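# Place the orange knife flat beside the plate

## Task

Put the orange knife down lying flat next to the plate, not touching or overlapping the plate's rim, on the side of the plate away from the paper cup, with its blade aimed away from the robot arms. The plate and the tumbler must stay in place, the paper cup and the fork standing in it must stay roughly where they are, and the dish rack must remain upright and not touching anything else.

## Robot and tools

Robot: two arms, each ending in a five-finger hand. left_arm carries a left hand and sits on the +y side; right_arm carries a right hand on the -y side. Calibrated bases in the scene frame: left_arm at (-0.026, +0.233, +0.001) m with quat_wxyz (+1.000, 0, 0, +0.017); right_arm at (-0.017, -0.253, -0.001) m with quat_wxyz (+1.000, 0, 0, -0.017). A fixed post stands on the floor behind the arms.

Frames: the scene frame has its origin at table-top height, halfway between the nominal bases, +x reaching out over the table, +z up, +y toward left_arm. Table objects are described in this frame. Every arm reading (end_effector_position in metres, end_effector_quat_wxyz) and every pose offset uses that arm's own base frame. Rotations turn about the arm's Hand target position. Readings can be a few cm off, worse at long reach.

Hand point: a spot 0.05 m in front of the palm and 0.15 m from the wrist mounting face along the fingers. Its +z runs along straight fingers, +y out of the palm; +x runs across the palm away from the thumb on the right hand, toward the thumb on the left hand. Straight fingertips reach 0.06-0.07 m past the point, with their centre lines 0.06 m behind it (-y). A rigid bracket on the little-finger side of the wrist can strike things.

A row is 28 numbers, each in [-1, 1], always for both arms: left dx, dy, dz, rx, ry, rz, then little, ring, middle, index, thumb_bend, thumb_turn, force_limit, speed; then the same 14 for the right arm. dx..rz are offsets (not poses) from that arm's Hand target as it stood when the action or call began, along the arm's base axes; 1.0 equals 0.6 m or 180 degrees, and rx, ry, rz form one rotation vector. Every row in one action counts from that same start, and repeating an offset in a new call moves further. Six zeros request nothing new for that arm. Finger and thumb numbers are absolute targets: +1 open/straight, -1 closed; thumb_turn +1 beside the palm, -1 in front of it opposite the fingers. force_limit maps -1..+1 to about 0..10 N at the fingertip (0..15 N for the two thumb motors). speed rises from near zero at -1 to full at +0.48 and stays full above. There is no 'no change' value: resend the last executed hand numbers; if none has run yet for that hand, send hand_measured plus hand_force_limit and hand_speed.

Tools:
- execute_actions(actions, cameras): actions is a list of actions, each a table of up to 15 rows, one per 1/30 s step; a shorter table repeats its final row to step 15. An empty list returns camera images. cameras: list of names, ["all"], or [] for none.
- move(target, speed, blend, blocking, cameras): target is one 28-number row or a list of up to 15 rows; all offsets count from the same starting Hand targets, not from the previous row. speed is path top speed in m/s (0.002 to 4.3, default 0.25; turning limited to twice that in rad/s), one value or one per target. blend in metres rounds corners; 0 stops at each target. Paths are straight, do not avoid obstacles, and are capped at 10 s. blocking=false returns early while motion continues. The result adds a 'move:' line such as done, off_target, moving, held or fault, and limits=paced (pose clipped) or limits=held (steps withheld).
- wait(seconds 0-3600, cameras): lets time pass without new commands.
- stop(cameras): brakes a running move.
- zoom_image(camera, region): region [x0, y0, x1, y1] in pixels of that camera's latest image, at most 504 wide and tall. Cameras: cam_head_left, cam_head_right, cam_high, cam_left_wrist, cam_right_wrist, all 672x504.
- show_instructions(): shows the reference images.
- finished_scene(scene=1): ends the scene for good.

Reading results: Hand target is the last commanded pose after clipping; the next offsets start from it. The hand point often rests 1-3 cm (sometimes 5 cm) short, usually below, because of friction and weight; that is not a contact. Commanded orientation is clipped to within 40 degrees of the measured one each step. hand_measured, hand_stopped_by (moving, target, force, stalled, fault) and hand_load_n list six values in motor order; hand_load_n is positive when something pushes a finger open, and dropping to about 0 signals a lost grip. Joint ranges (rad): waist -2.880..2.880, shoulder 0..3.142, elbow 0..3.019, wrist pitch -1.693..1.571, wrist yaw -1.571..1.571, wrist roll -2.094..2.094. Torque numbers 3 and 4 wrap at ±28 N m.

Gripping: with the thumb turned in front, the hand wraps objects about 0.035-0.065 m thick, handles down to about 0.025 m; thumb tip against index pad can pinch light items. A motor runs only when its target changes by 0.002 or more, then locks at target or at force_limit. To tighten, raise force_limit and send a more closed target; to release, send a more open one. Close at speed -0.94 or lower for a gentle grip.

Avoid: dropping or releasing moving objects, fast impacts, pressing hard, knocking the dish rack, plate, tumbler or cup, anything leaving the table, and any contact between the two hands (it can end the scene). Do not push toward unreachable poses or hold loads stretched out: motors warn at 85 °C and the arm collapses at 100 °C. To end a push, command back past the hand point. Loose objects may occasionally be nudged by outside disturbances.

Each tool is called after "Call:" by a JSON object that holds its "api" and its "payload".

Reference images:

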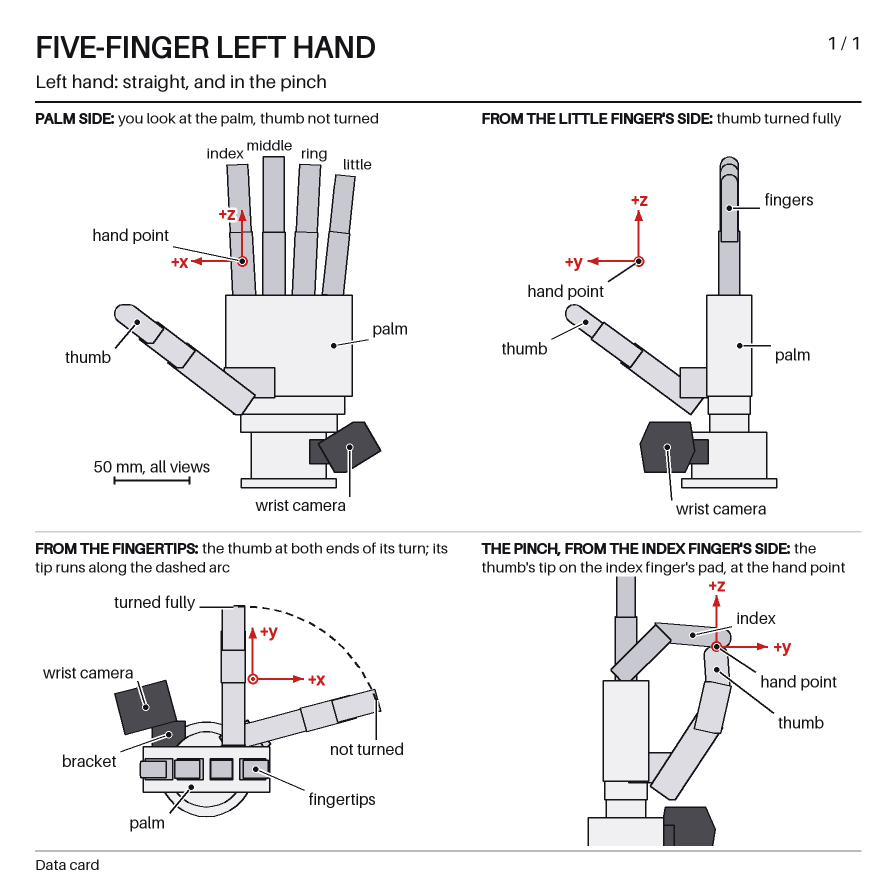

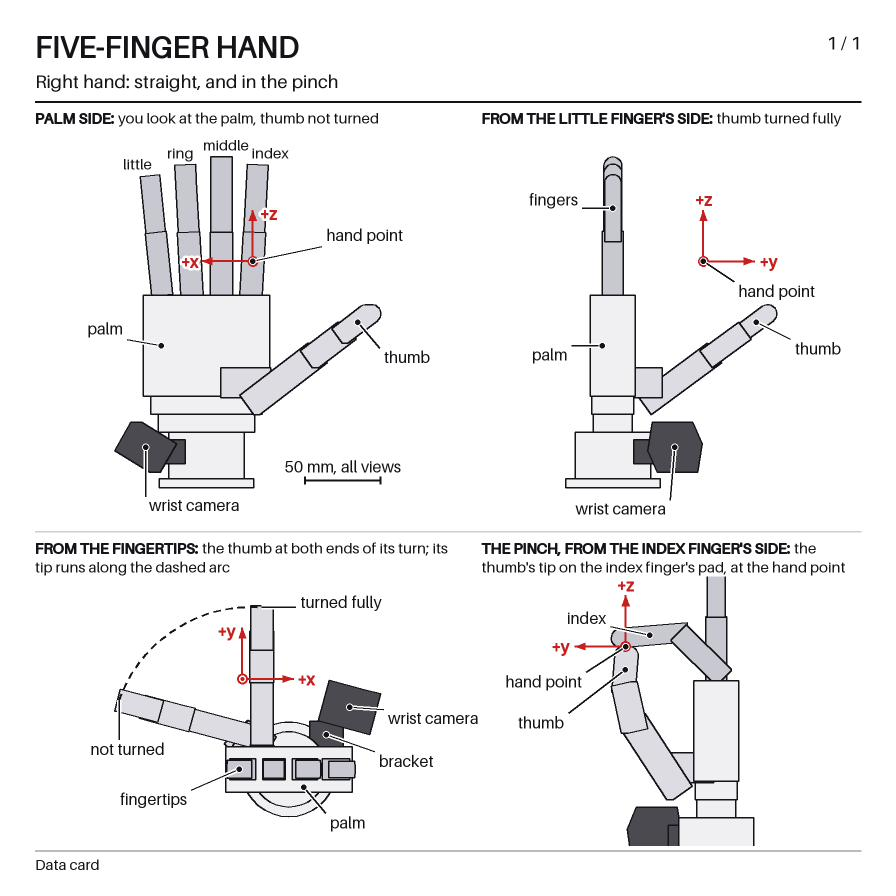

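## Session

Call:
{"api": "execute_actions", "payload": {"actions": []}}

Scene clock: 0.00 s.
left_arm: end_effector_position=(+0.5961, -0.3433, +0.2259) hand_measured=(+1.000, +1.000, +1.000, +1.000, +1.000, +1.000) hand_load_n=(+0.0, +0.0, +0.0, +0.0, +0.0, +0.0) hand_stopped_by=(target, target, target, target, target, target) hand_force_limit=0.00 hand_speed=-0.80 end_effector_quat_wxyz=(+0.270, +0.848, -0.184, +0.417) | right_arm: end_effector_position=(+0.5153, +0.0608, +0.3248) hand_measured=(+1.000, +1.000, +1.000, +1.000, +1.000, +1.000) hand_load_n=(+0.0, +0.0, +0.0, +0.0, +0.5, +0.0) hand_stopped_by=(target, target, target, target, target, target) hand_force_limit=0.00 hand_speed=-0.80 end_effector_quat_wxyz=(+0.136, -0.430, +0.688, -0.568)
Joint positions: left_arm=[-0.34 1.66 1.17 -0.088 0.382 -1.693] | right_arm=[0.405 1.309 1.27 -0.685 1.07 0.337]
Joint velocities: within noise
Joint torques (N m): no reading
Heat: left arm: hottest shoulder 23 °C; right arm: hottest wrist yaw 24 °C.
Hand target: left_arm +0.6015, -0.3451, +0.2323; +0.270, +0.845, -0.185, +0.423 | right_arm +0.5195, +0.0627, +0.3322; +0.143, -0.426, +0.689, -0.569

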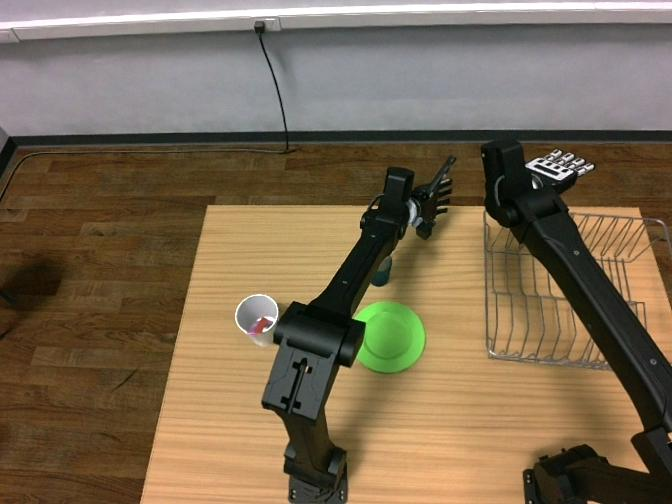

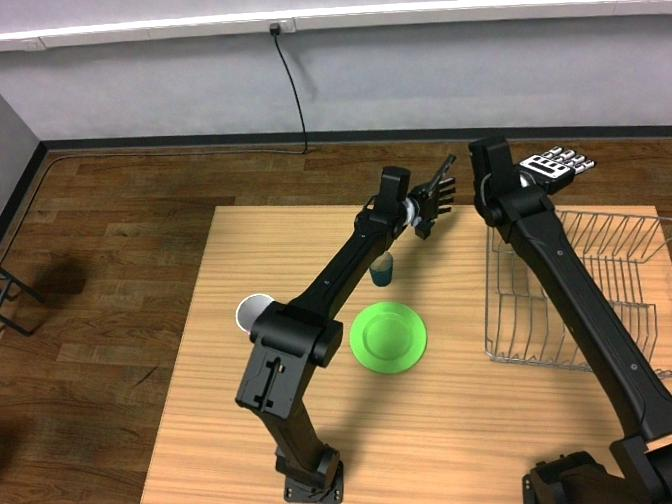

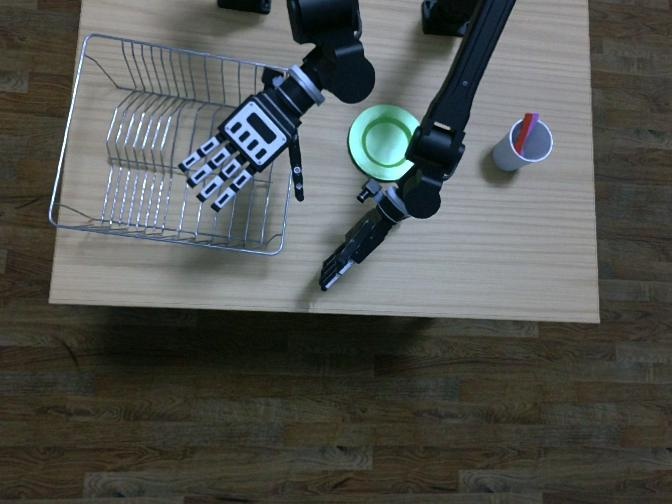

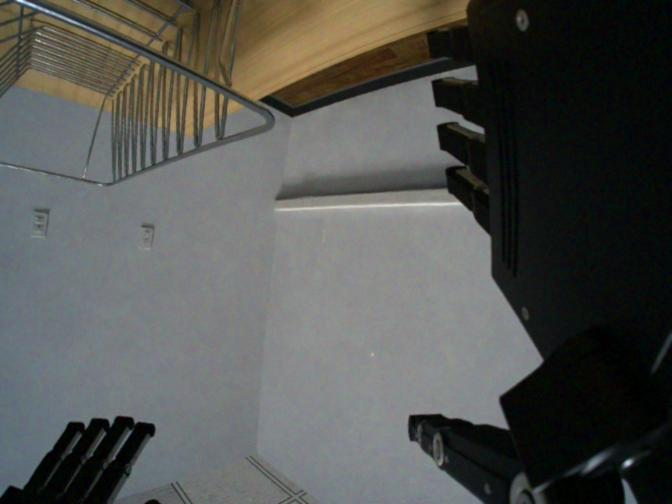

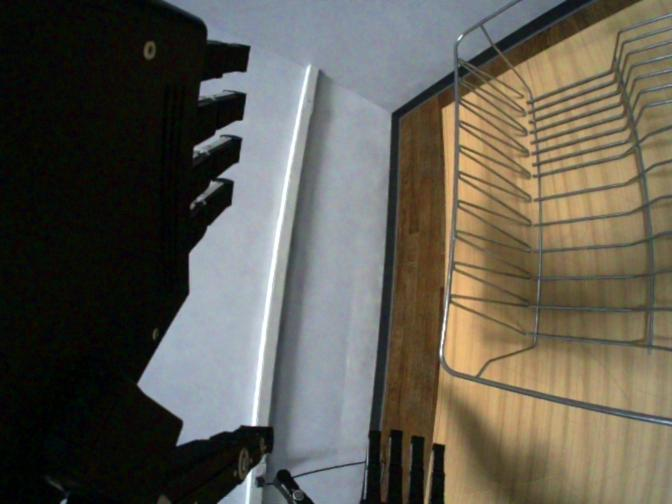

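Call:
{"api": "zoom_image", "payload": {"camera": "cam_high", "region": [440, 80, 600, 200]}}

Call:
{"api": "zoom_image", "payload": {"camera": "cam_head_left", "region": [200, 260, 340, 365]}}

Call:
{"api": "zoom_image", "payload": {"camera": "cam_high", "region": [40, 20, 400, 290]}}

Scaled by 3.150 from the camera's image (finer frame: 960x720).

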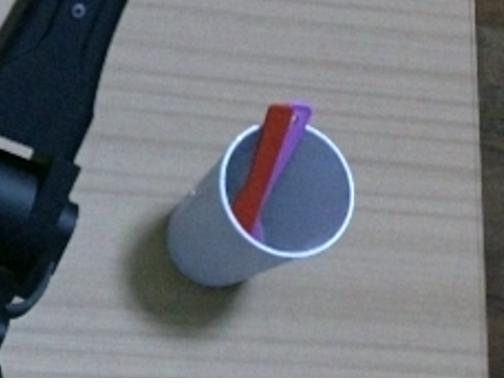

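Scaled by 3.600 from the camera's image (finer frame: 960x720).

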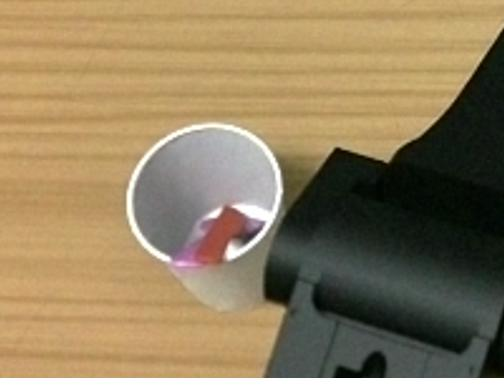

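Scaled by 1.400 from the camera's image (finer frame: 960x720).

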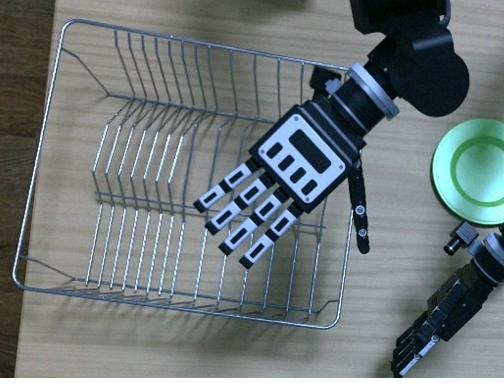

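Call:
{"api": "move", "payload": {"target": [-0.369, 0.492, 0.246, 0.501, -0.325, 0.012, 1, 1, 1, 1, 1, 1, 0, -0.8, 0, 0, 0, 0, 0, 0, 1, 1, 1, 1, 1, 1, 0, -0.8], "cameras": ["all"]}}

Scene clock: 142.93 s.
left_arm: end_effector_position=(+0.3782, -0.0545, +0.3768) hand_measured=(+1.000, +1.000, +1.000, +1.000, +1.000, +1.000) hand_load_n=(+0.0, +0.0, +0.0, +0.0, +0.0, +0.0) hand_stopped_by=(target, target, target, target, target, target) hand_force_limit=0.00 hand_speed=-0.80 end_effector_quat_wxyz=(+0.491, -0.504, +0.504, -0.501) | right_arm: end_effector_position=(+0.5153, +0.0608, +0.3248) hand_measured=(+1.000, +1.000, +1.000, +1.000, +1.000, +1.000) hand_load_n=(+0.0, +0.0, +0.0, +0.0, +0.0, -0.5) hand_stopped_by=(target, target, target, target, target, target) hand_force_limit=0.00 hand_speed=-0.80 end_effector_quat_wxyz=(+0.136, -0.430, +0.688, -0.568)
Joint positions: left_arm=[-0.111 0.55 0.694 -0.161 -0.1 -0.012] | right_arm=[0.405 1.309 1.27 -0.685 1.07 0.337]
Joint torques (N m): left_arm=[0.91 -2.43 10.74 3 0.09 0.11] | right_arm=[-1.03 -9.52 11.03 1.03 0.56 0.08]
Heat: left arm: hottest elbow 28 °C; right arm: hottest elbow 38 °C.
Hand target: left_arm +0.3802, -0.0500, +0.3800; +0.500, -0.500, +0.500, -0.500 | right_arm +0.5195, +0.0627, +0.3322; +0.143, -0.426, +0.689, -0.569
Off the commanded pose: left_arm 0.006 m, 1 deg | right_arm 0.009 m, 1 deg.
move: done

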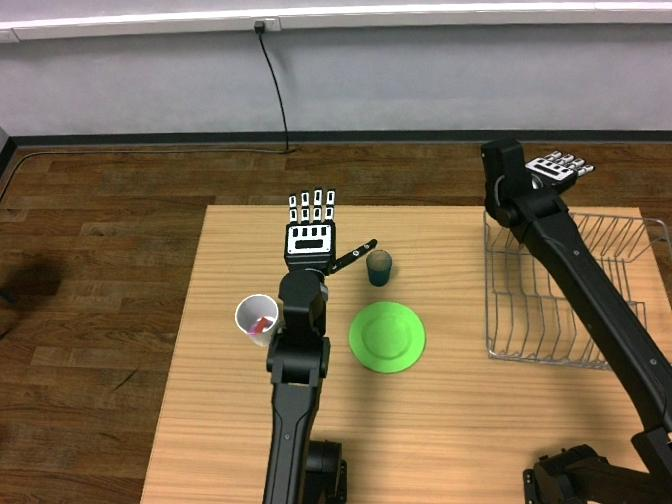

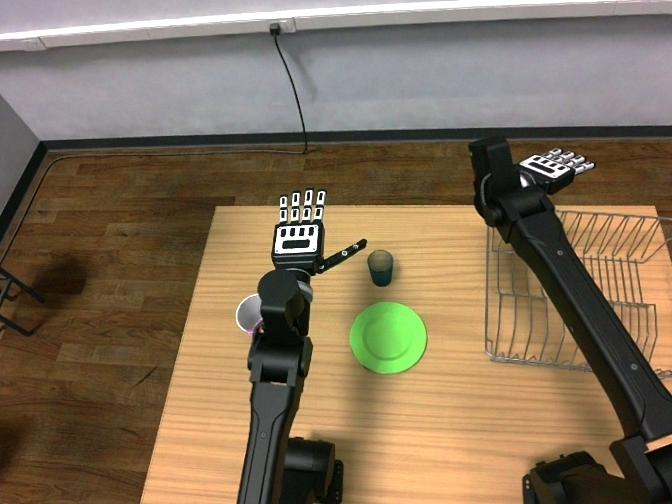

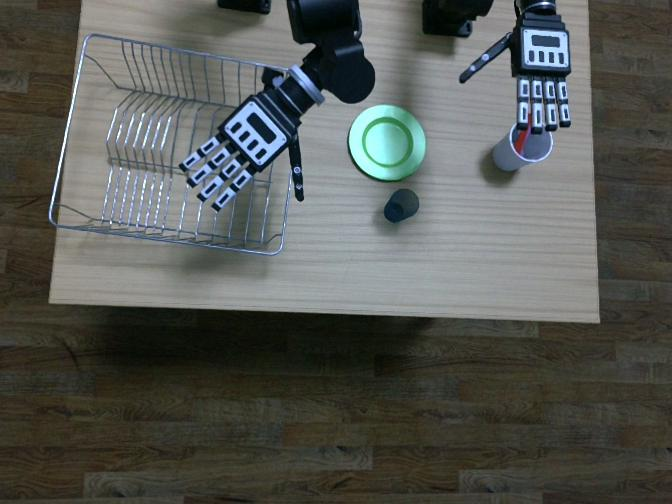

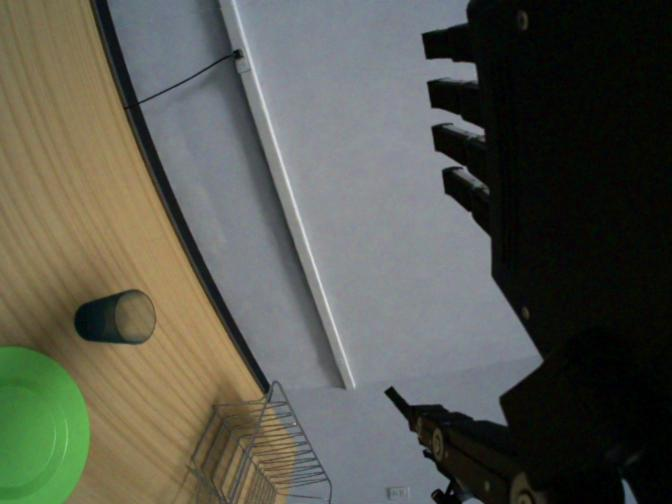

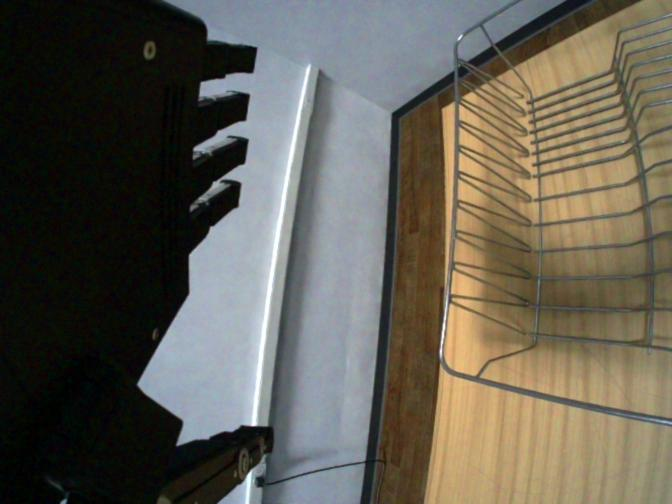

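Call:
{"api": "zoom_image", "payload": {"camera": "cam_high", "region": [340, 80, 600, 240]}}

Call:
{"api": "zoom_image", "payload": {"camera": "cam_head_left", "region": [210, 230, 430, 390]}}

Call:
{"api": "zoom_image", "payload": {"camera": "cam_high", "region": [200, 0, 600, 180]}}

Scaled by 1.938 from the camera's image (finer frame: 960x720).

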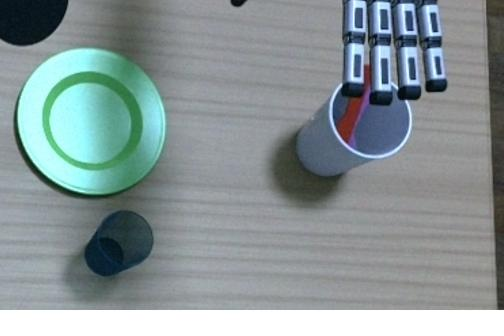

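Scaled by 2.291 from the camera's image (finer frame: 960x720).

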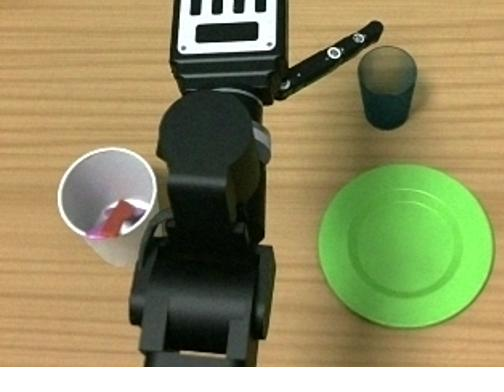

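Scaled by 1.260 from the camera's image (finer frame: 960x720).

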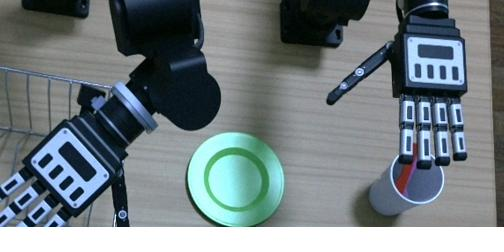

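Call:
{"api": "move", "payload": {"target": [-0.133, 0.1, 0, 0.5, 0, 0, 1, 1, 1, 1, 1, 1, 0, -0.8, 0, 0, 0, 0, 0, 0, 1, 1, 1, 1, 1, 1, 0, -0.8], "cameras": ["all"]}}

Scene clock: 199.13 s.
left_arm: end_effector_position=(+0.3024, +0.0121, +0.3810) hand_measured=(+1.000, +1.000, +1.000, +1.000, +1.000, +1.000) hand_load_n=(+0.0, +0.0, +0.0, +0.0, +0.0, +0.0) hand_stopped_by=(target, target, target, target, target, target) hand_force_limit=0.00 hand_speed=-0.80 end_effector_quat_wxyz=(+0.708, -0.008, +0.706, -0.002) | right_arm: end_effector_position=(+0.5153, +0.0608, +0.3248) hand_measured=(+1.000, +1.000, +1.000, +1.000, +1.000, +1.000) hand_load_n=(+0.0, +0.0, +0.0, +0.0, +0.0, +0.0) hand_stopped_by=(target, target, target, target, target, target) hand_force_limit=0.00 hand_speed=-0.80 end_effector_quat_wxyz=(+0.136, -0.430, +0.688, -0.568)
Joint positions: left_arm=[-0.424 0.292 0.577 -0.281 -0.433 1.558] | right_arm=[0.405 1.309 1.27 -0.685 1.07 0.337]
Joint torques (N m): left_arm=[-0.97 -0.56 10.44 1.55 -0.15 0.14] | right_arm=[-0.67 -10.05 10.93 0.94 0.45 0.04]
Heat: left arm: hottest elbow 29 °C; right arm: hottest elbow 40 °C.
Hand target: left_arm +0.3003, +0.0099, +0.3799; +0.707, +0.000, +0.708, +0.000 | right_arm +0.5195, +0.0627, +0.3322; +0.143, -0.426, +0.689, -0.569
Off the commanded pose: left_arm 0.003 m, 1 deg | right_arm 0.009 m, 1 deg.
move: done

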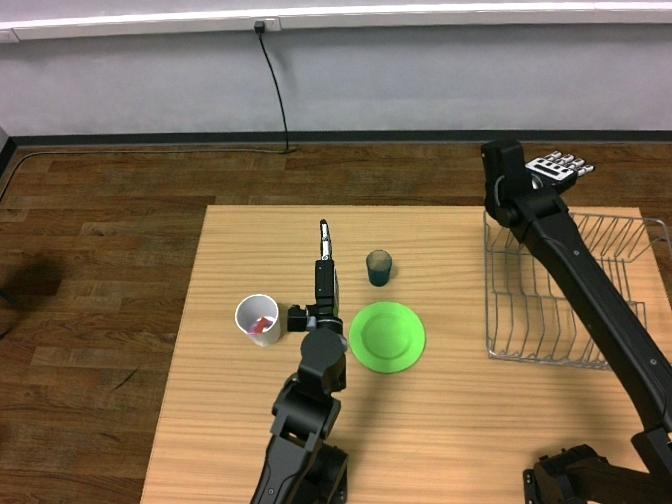

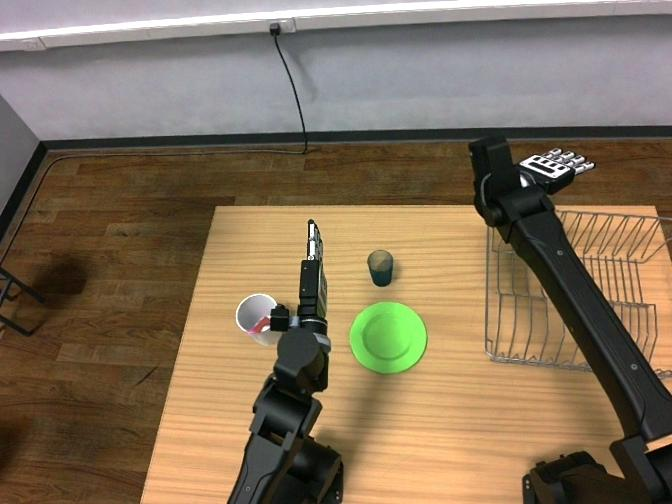

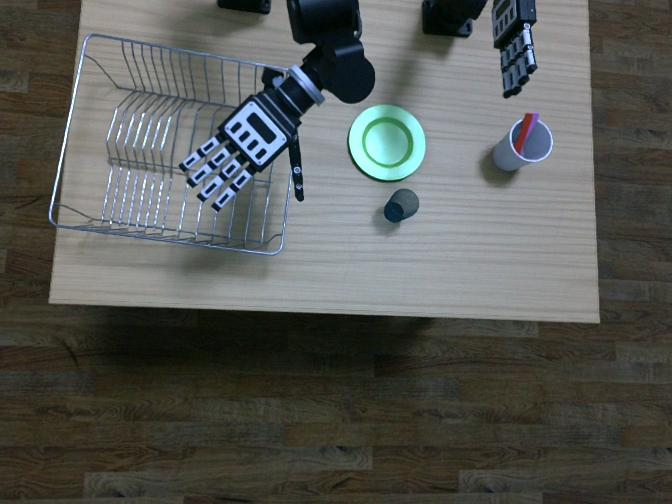

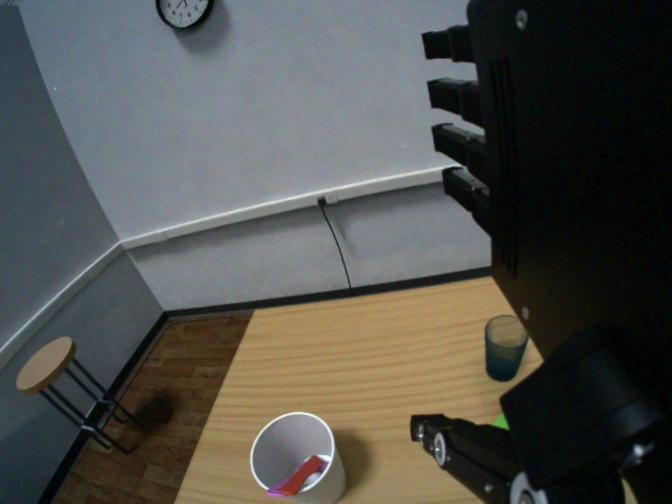

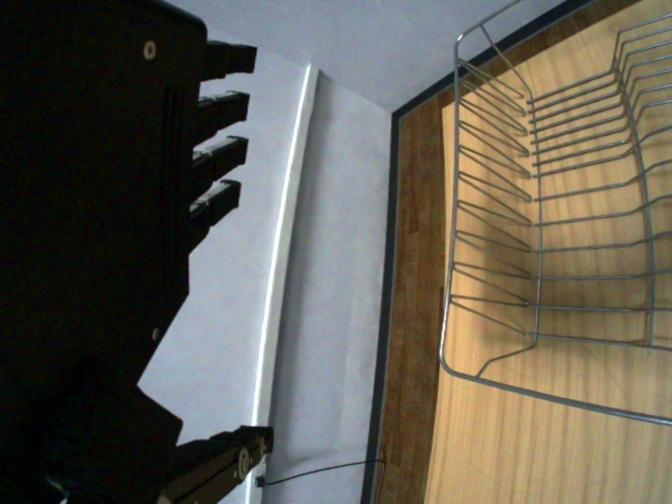

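Call:
{"api": "zoom_image", "payload": {"camera": "cam_left_wrist", "region": [230, 394, 370, 504]}}

Call:
{"api": "zoom_image", "payload": {"camera": "cam_high", "region": [480, 100, 570, 180]}}

Call:
{"api": "zoom_image", "payload": {"camera": "cam_head_left", "region": [225, 285, 295, 355]}}

Call:
{"api": "zoom_image", "payload": {"camera": "cam_head_right", "region": [225, 285, 295, 355]}}

Scaled by 3.600 from the camera's image (finer frame: 960x720).

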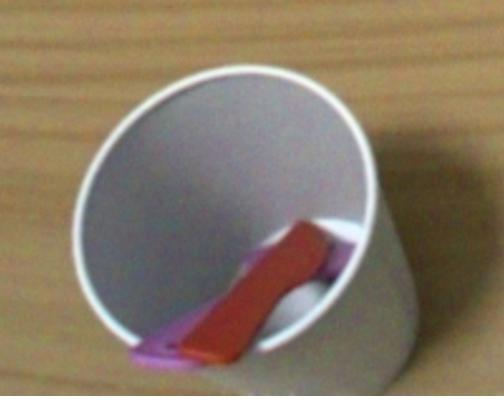

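Scaled by 5.600 from the camera's image (finer frame: 960x720).

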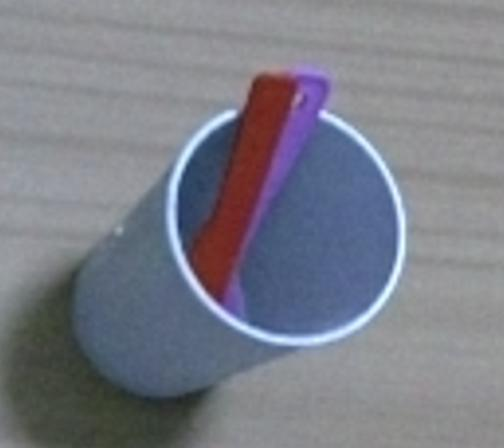

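Scaled by 7.200 from the camera's image (finer frame: 960x720).

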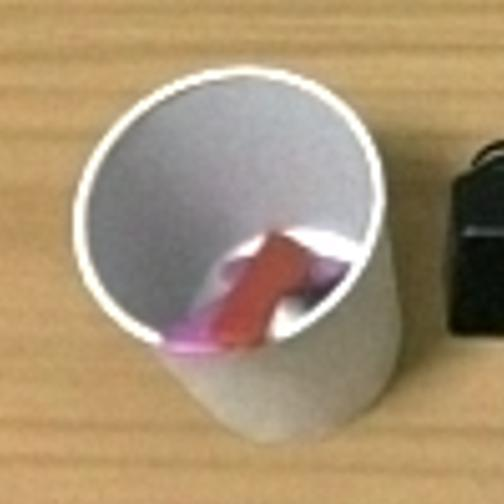

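Scaled by 7.200 from the camera's image (finer frame: 960x720).

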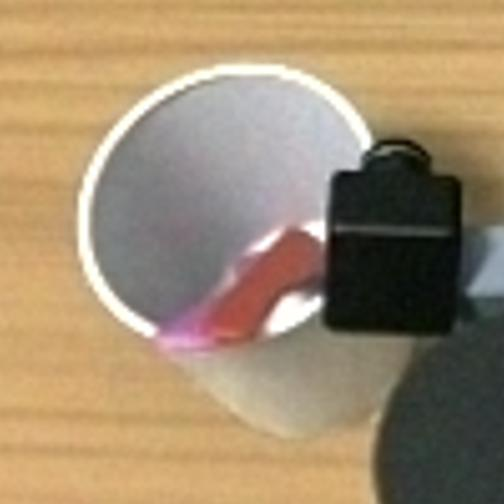

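Call:
{"api": "move", "payload": {"target": [-0.033, 0.117, -0.183, 0, 0, 0, 1, 1, 1, 0.0, 0.2, -0.5, 0, -0.5, 0, 0, 0, 0, 0, 0, 1, 1, 1, 1, 1, 1, 0, -0.8], "cameras": ["all"]}}

Call:
{"api": "zoom_image", "payload": {"camera": "cam_left_wrist", "region": [200, 250, 500, 504]}}

Scene clock: 307.63 s.
left_arm: end_effector_position=(+0.2809, +0.0791, +0.2575) hand_measured=(+1.000, +1.000, +1.000, +0.000, +0.200, -0.500) hand_load_n=(+0.0, +0.0, +0.0, +0.5, +0.0, +0.0) hand_stopped_by=(target, target, target, target, target, target) hand_force_limit=0.00 hand_speed=-0.50 end_effector_quat_wxyz=(+0.695, -0.005, +0.719, -0.006) | right_arm: end_effector_position=(+0.5153, +0.0608, +0.3248) hand_measured=(+1.000, +1.000, +1.000, +1.000, +1.000, +1.000) hand_load_n=(+0.0, +0.0, +0.0, +0.0, +0.0, +0.0) hand_stopped_by=(target, target, target, target, target, target) hand_force_limit=0.00 hand_speed=-0.80 end_effector_quat_wxyz=(+0.136, -0.430, +0.688, -0.568)
Joint positions: left_arm=[0.228 0.025 0.265 -0.276 0.23 1.563] | right_arm=[0.405 1.309 1.27 -0.685 1.07 0.337]
Joint torques (N m): left_arm=[0.38 0.62 11.43 3.04 0.09 0.11] | right_arm=[-1.14 -9.82 10.95 0.94 0.55 0.06]
Heat: left arm: hottest elbow 31 °C; right arm: hottest elbow 42 °C.
Hand target: left_arm +0.2805, +0.0802, +0.2702; +0.707, +0.000, +0.708, +0.000 | right_arm +0.5195, +0.0627, +0.3322; +0.143, -0.426, +0.689, -0.569
Off the commanded pose: left_arm 0.013 m, 2 deg | right_arm 0.009 m, 1 deg.
move: off_target (left_arm)

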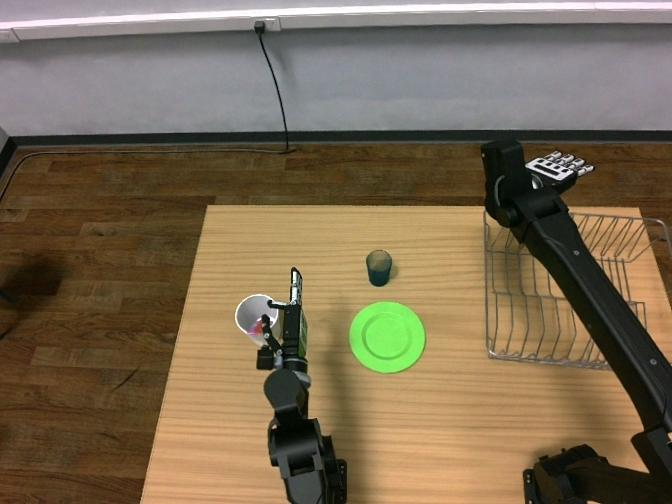

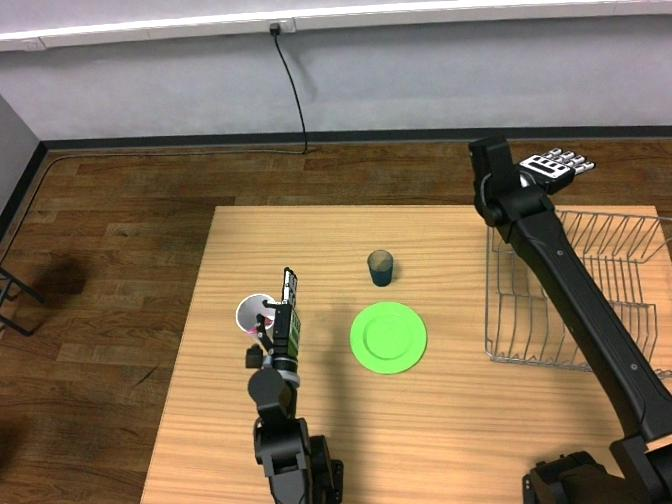

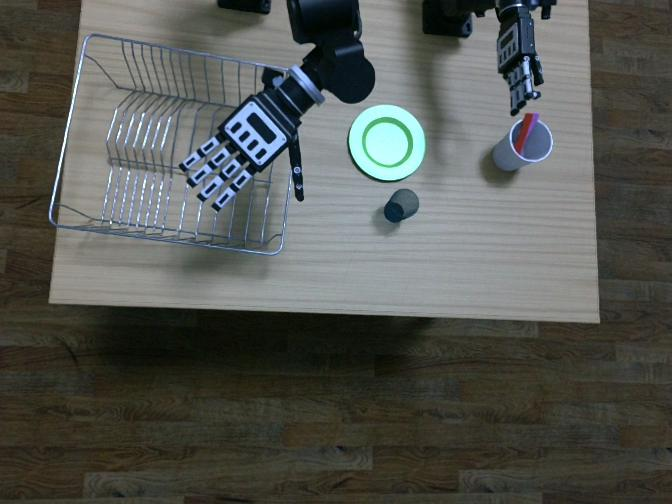

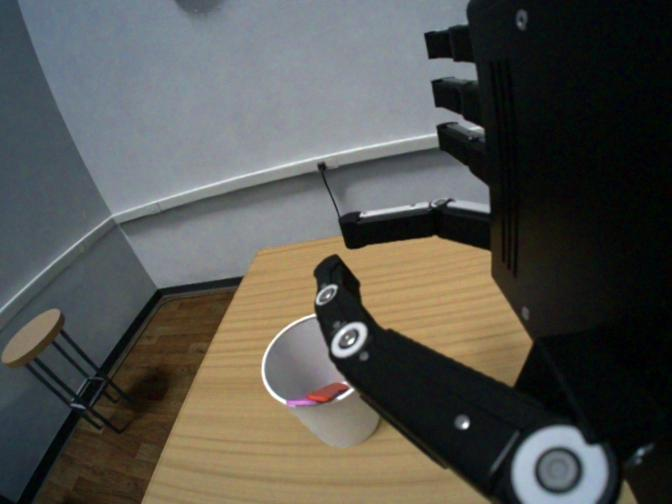

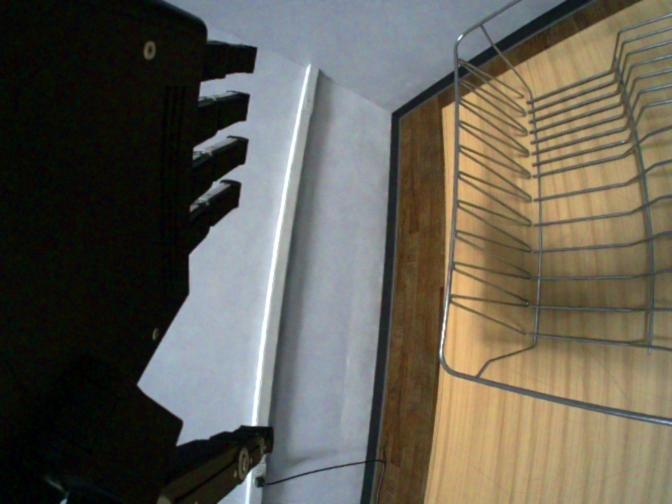

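Scaled by 1.680 from the camera's image (finer frame: 960x720).

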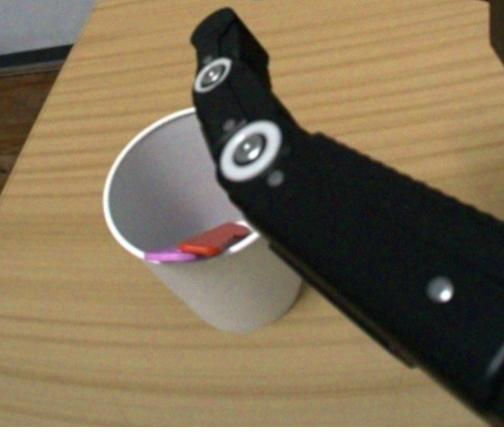

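Call:
{"api": "zoom_image", "payload": {"camera": "cam_high", "region": [480, 60, 580, 180]}}

Call:
{"api": "zoom_image", "payload": {"camera": "cam_head_left", "region": [220, 250, 330, 360]}}

Call:
{"api": "zoom_image", "payload": {"camera": "cam_head_right", "region": [220, 250, 330, 360]}}

Scaled by 4.200 from the camera's image (finer frame: 960x720).

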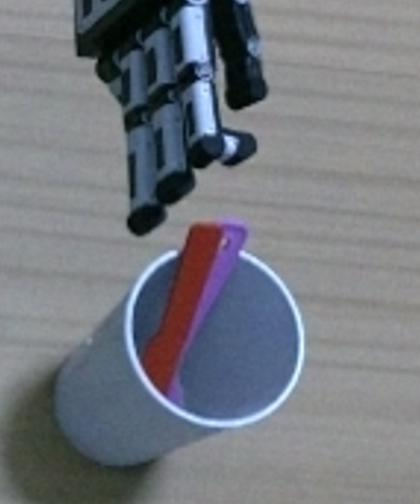

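Scaled by 4.582 from the camera's image (finer frame: 960x720).

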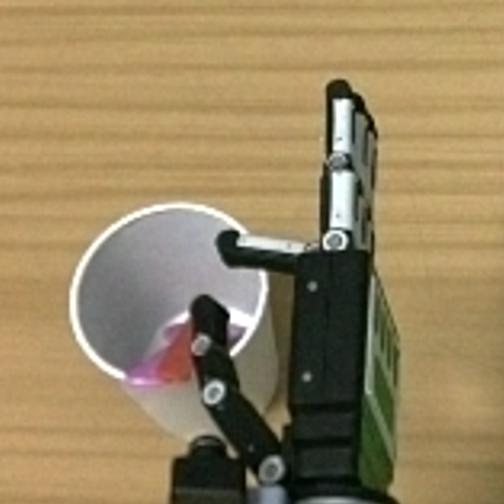

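Scaled by 4.582 from the camera's image (finer frame: 960x720).

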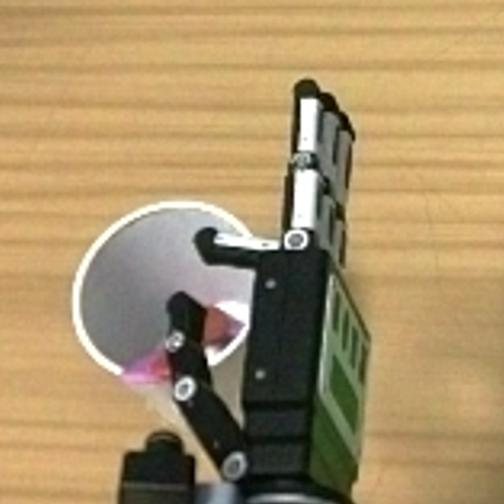

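Call:
{"api": "move", "payload": {"target": [0, 0, -0.0833, 0, 0, 0, 1, 1, 1, 0.0, 0.2, -0.5, 0, -0.5, 0, 0, 0, 0, 0, 0, 1, 1, 1, 1, 1, 1, 0, -0.8], "cameras": ["cam_high", "cam_left_wrist", "cam_head_left", "cam_head_right"]}}

Call:
{"api": "zoom_image", "payload": {"camera": "cam_high", "region": [480, 60, 580, 180]}}

Call:
{"api": "zoom_image", "payload": {"camera": "cam_head_left", "region": [220, 250, 330, 360]}}

Call:
{"api": "zoom_image", "payload": {"camera": "cam_head_right", "region": [220, 250, 330, 360]}}

Call:
{"api": "zoom_image", "payload": {"camera": "cam_left_wrist", "region": [200, 250, 500, 504]}}

Scene clock: 352.33 s.
left_arm: end_effector_position=(+0.2824, +0.0837, +0.2089) hand_measured=(+1.000, +1.000, +1.000, +0.000, +0.200, -0.500) hand_load_n=(+0.0, +0.0, +0.0, +0.0, +0.0, +0.0) hand_stopped_by=(target, target, target, target, target, target) hand_force_limit=0.00 hand_speed=-0.50 end_effector_quat_wxyz=(+0.677, -0.016, +0.736, -0.003) | right_arm: end_effector_position=(+0.5153, +0.0608, +0.3248) hand_measured=(+1.000, +1.000, +1.000, +1.000, +1.000, +1.000) hand_load_n=(-0.5, +0.0, +0.0, +0.0, +0.0, +0.0) hand_stopped_by=(target, target, target, target, target, target) hand_force_limit=0.00 hand_speed=-0.80 end_effector_quat_wxyz=(+0.136, -0.430, +0.688, -0.568)
Joint positions: left_arm=[0.228 0.013 0.172 -0.246 0.21 1.563] | right_arm=[0.405 1.309 1.27 -0.685 1.07 0.337]
Joint torques (N m): left_arm=[-0.73 0.67 11.43 3.12 -0.09 0.1] | right_arm=[-0.44 -10.34 10.82 1.37 0.55 0.13]
Heat: left arm: hottest elbow 34 °C; right arm: hottest elbow 42 °C.
Hand target: left_arm +0.2805, +0.0802, +0.2201; +0.707, +0.000, +0.708, +0.000 | right_arm +0.5195, +0.0627, +0.3322; +0.143, -0.426, +0.689, -0.569
Off the commanded pose: left_arm 0.012 m, 5 deg | right_arm 0.009 m, 1 deg.
joint sent to its limit (left arm) — joint 2 (shoulder), lower limit. The joint targets are off in orientation, not in position.
move: off_target (left_arm)
Images, in order (width x height): cam_head_left 672x504, cam_head_right 672x504, cam_high 672x504, cam_left_wrist 672x504.

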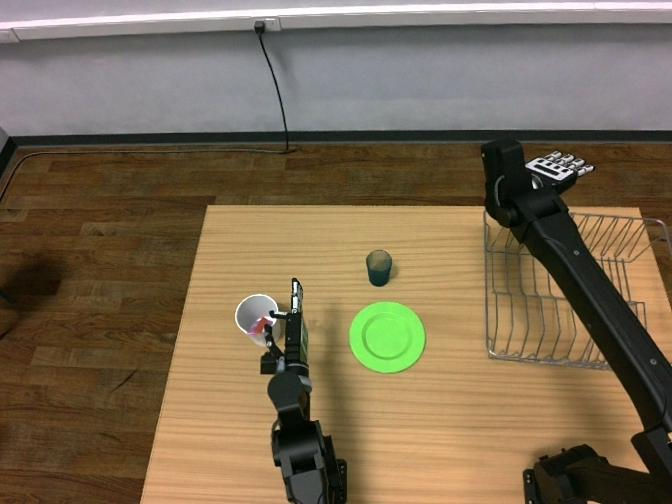

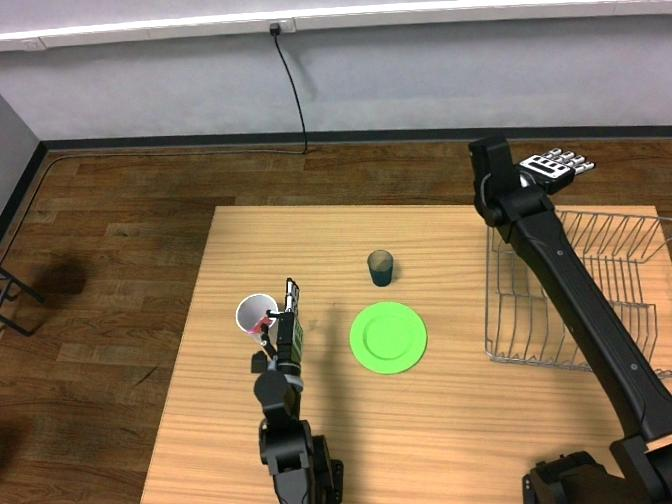

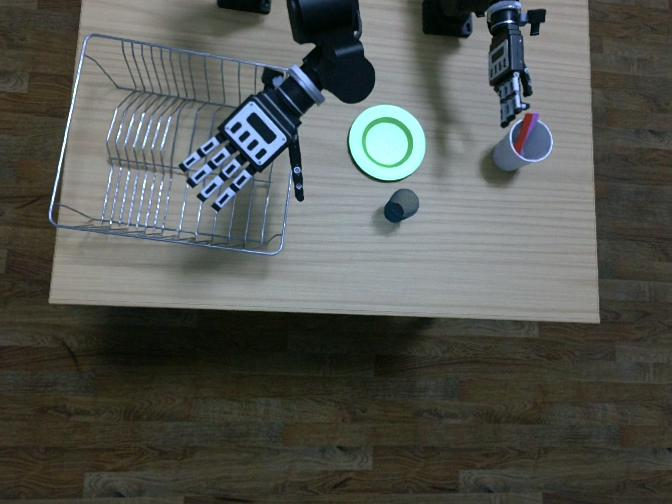

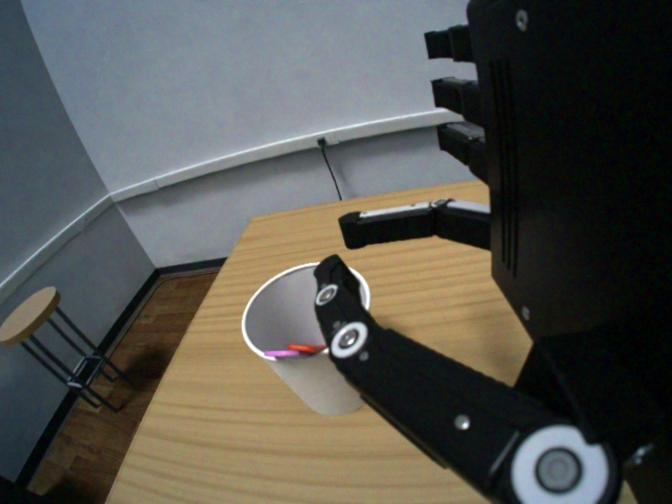

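Scaled by 4.200 from the camera's image (finer frame: 960x720).

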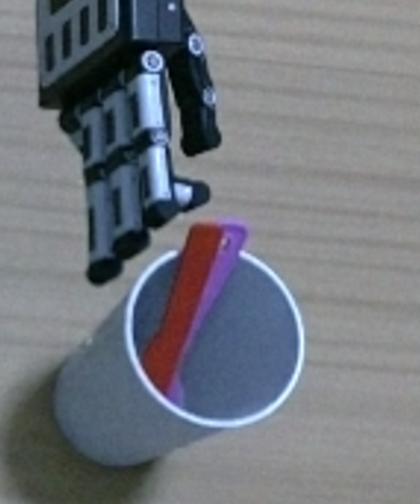

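Scaled by 4.582 from the camera's image (finer frame: 960x720).

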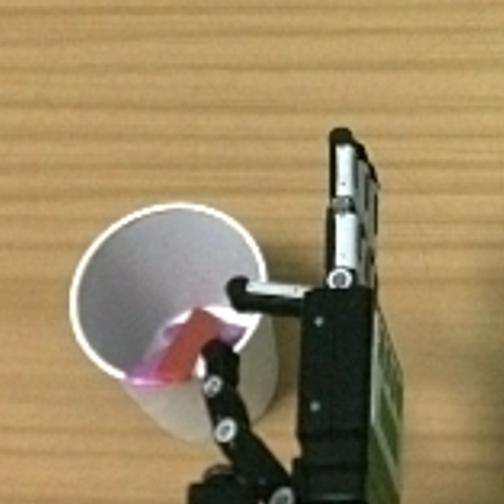

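Scaled by 4.582 from the camera's image (finer frame: 960x720).

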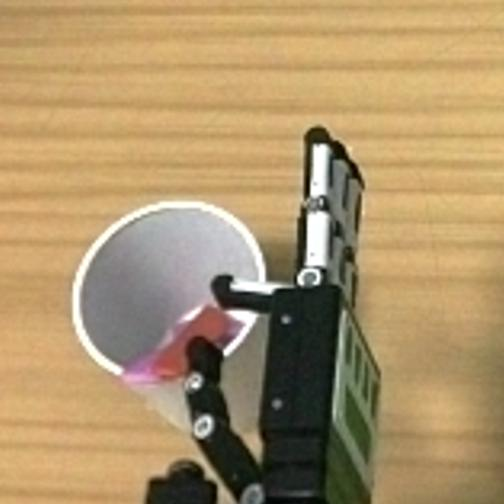

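Scaled by 1.680 from the camera's image (finer frame: 960x720).

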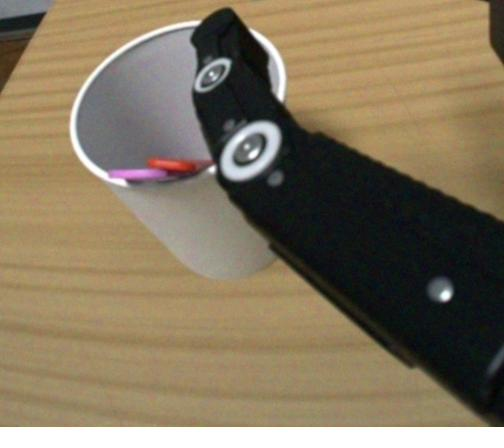

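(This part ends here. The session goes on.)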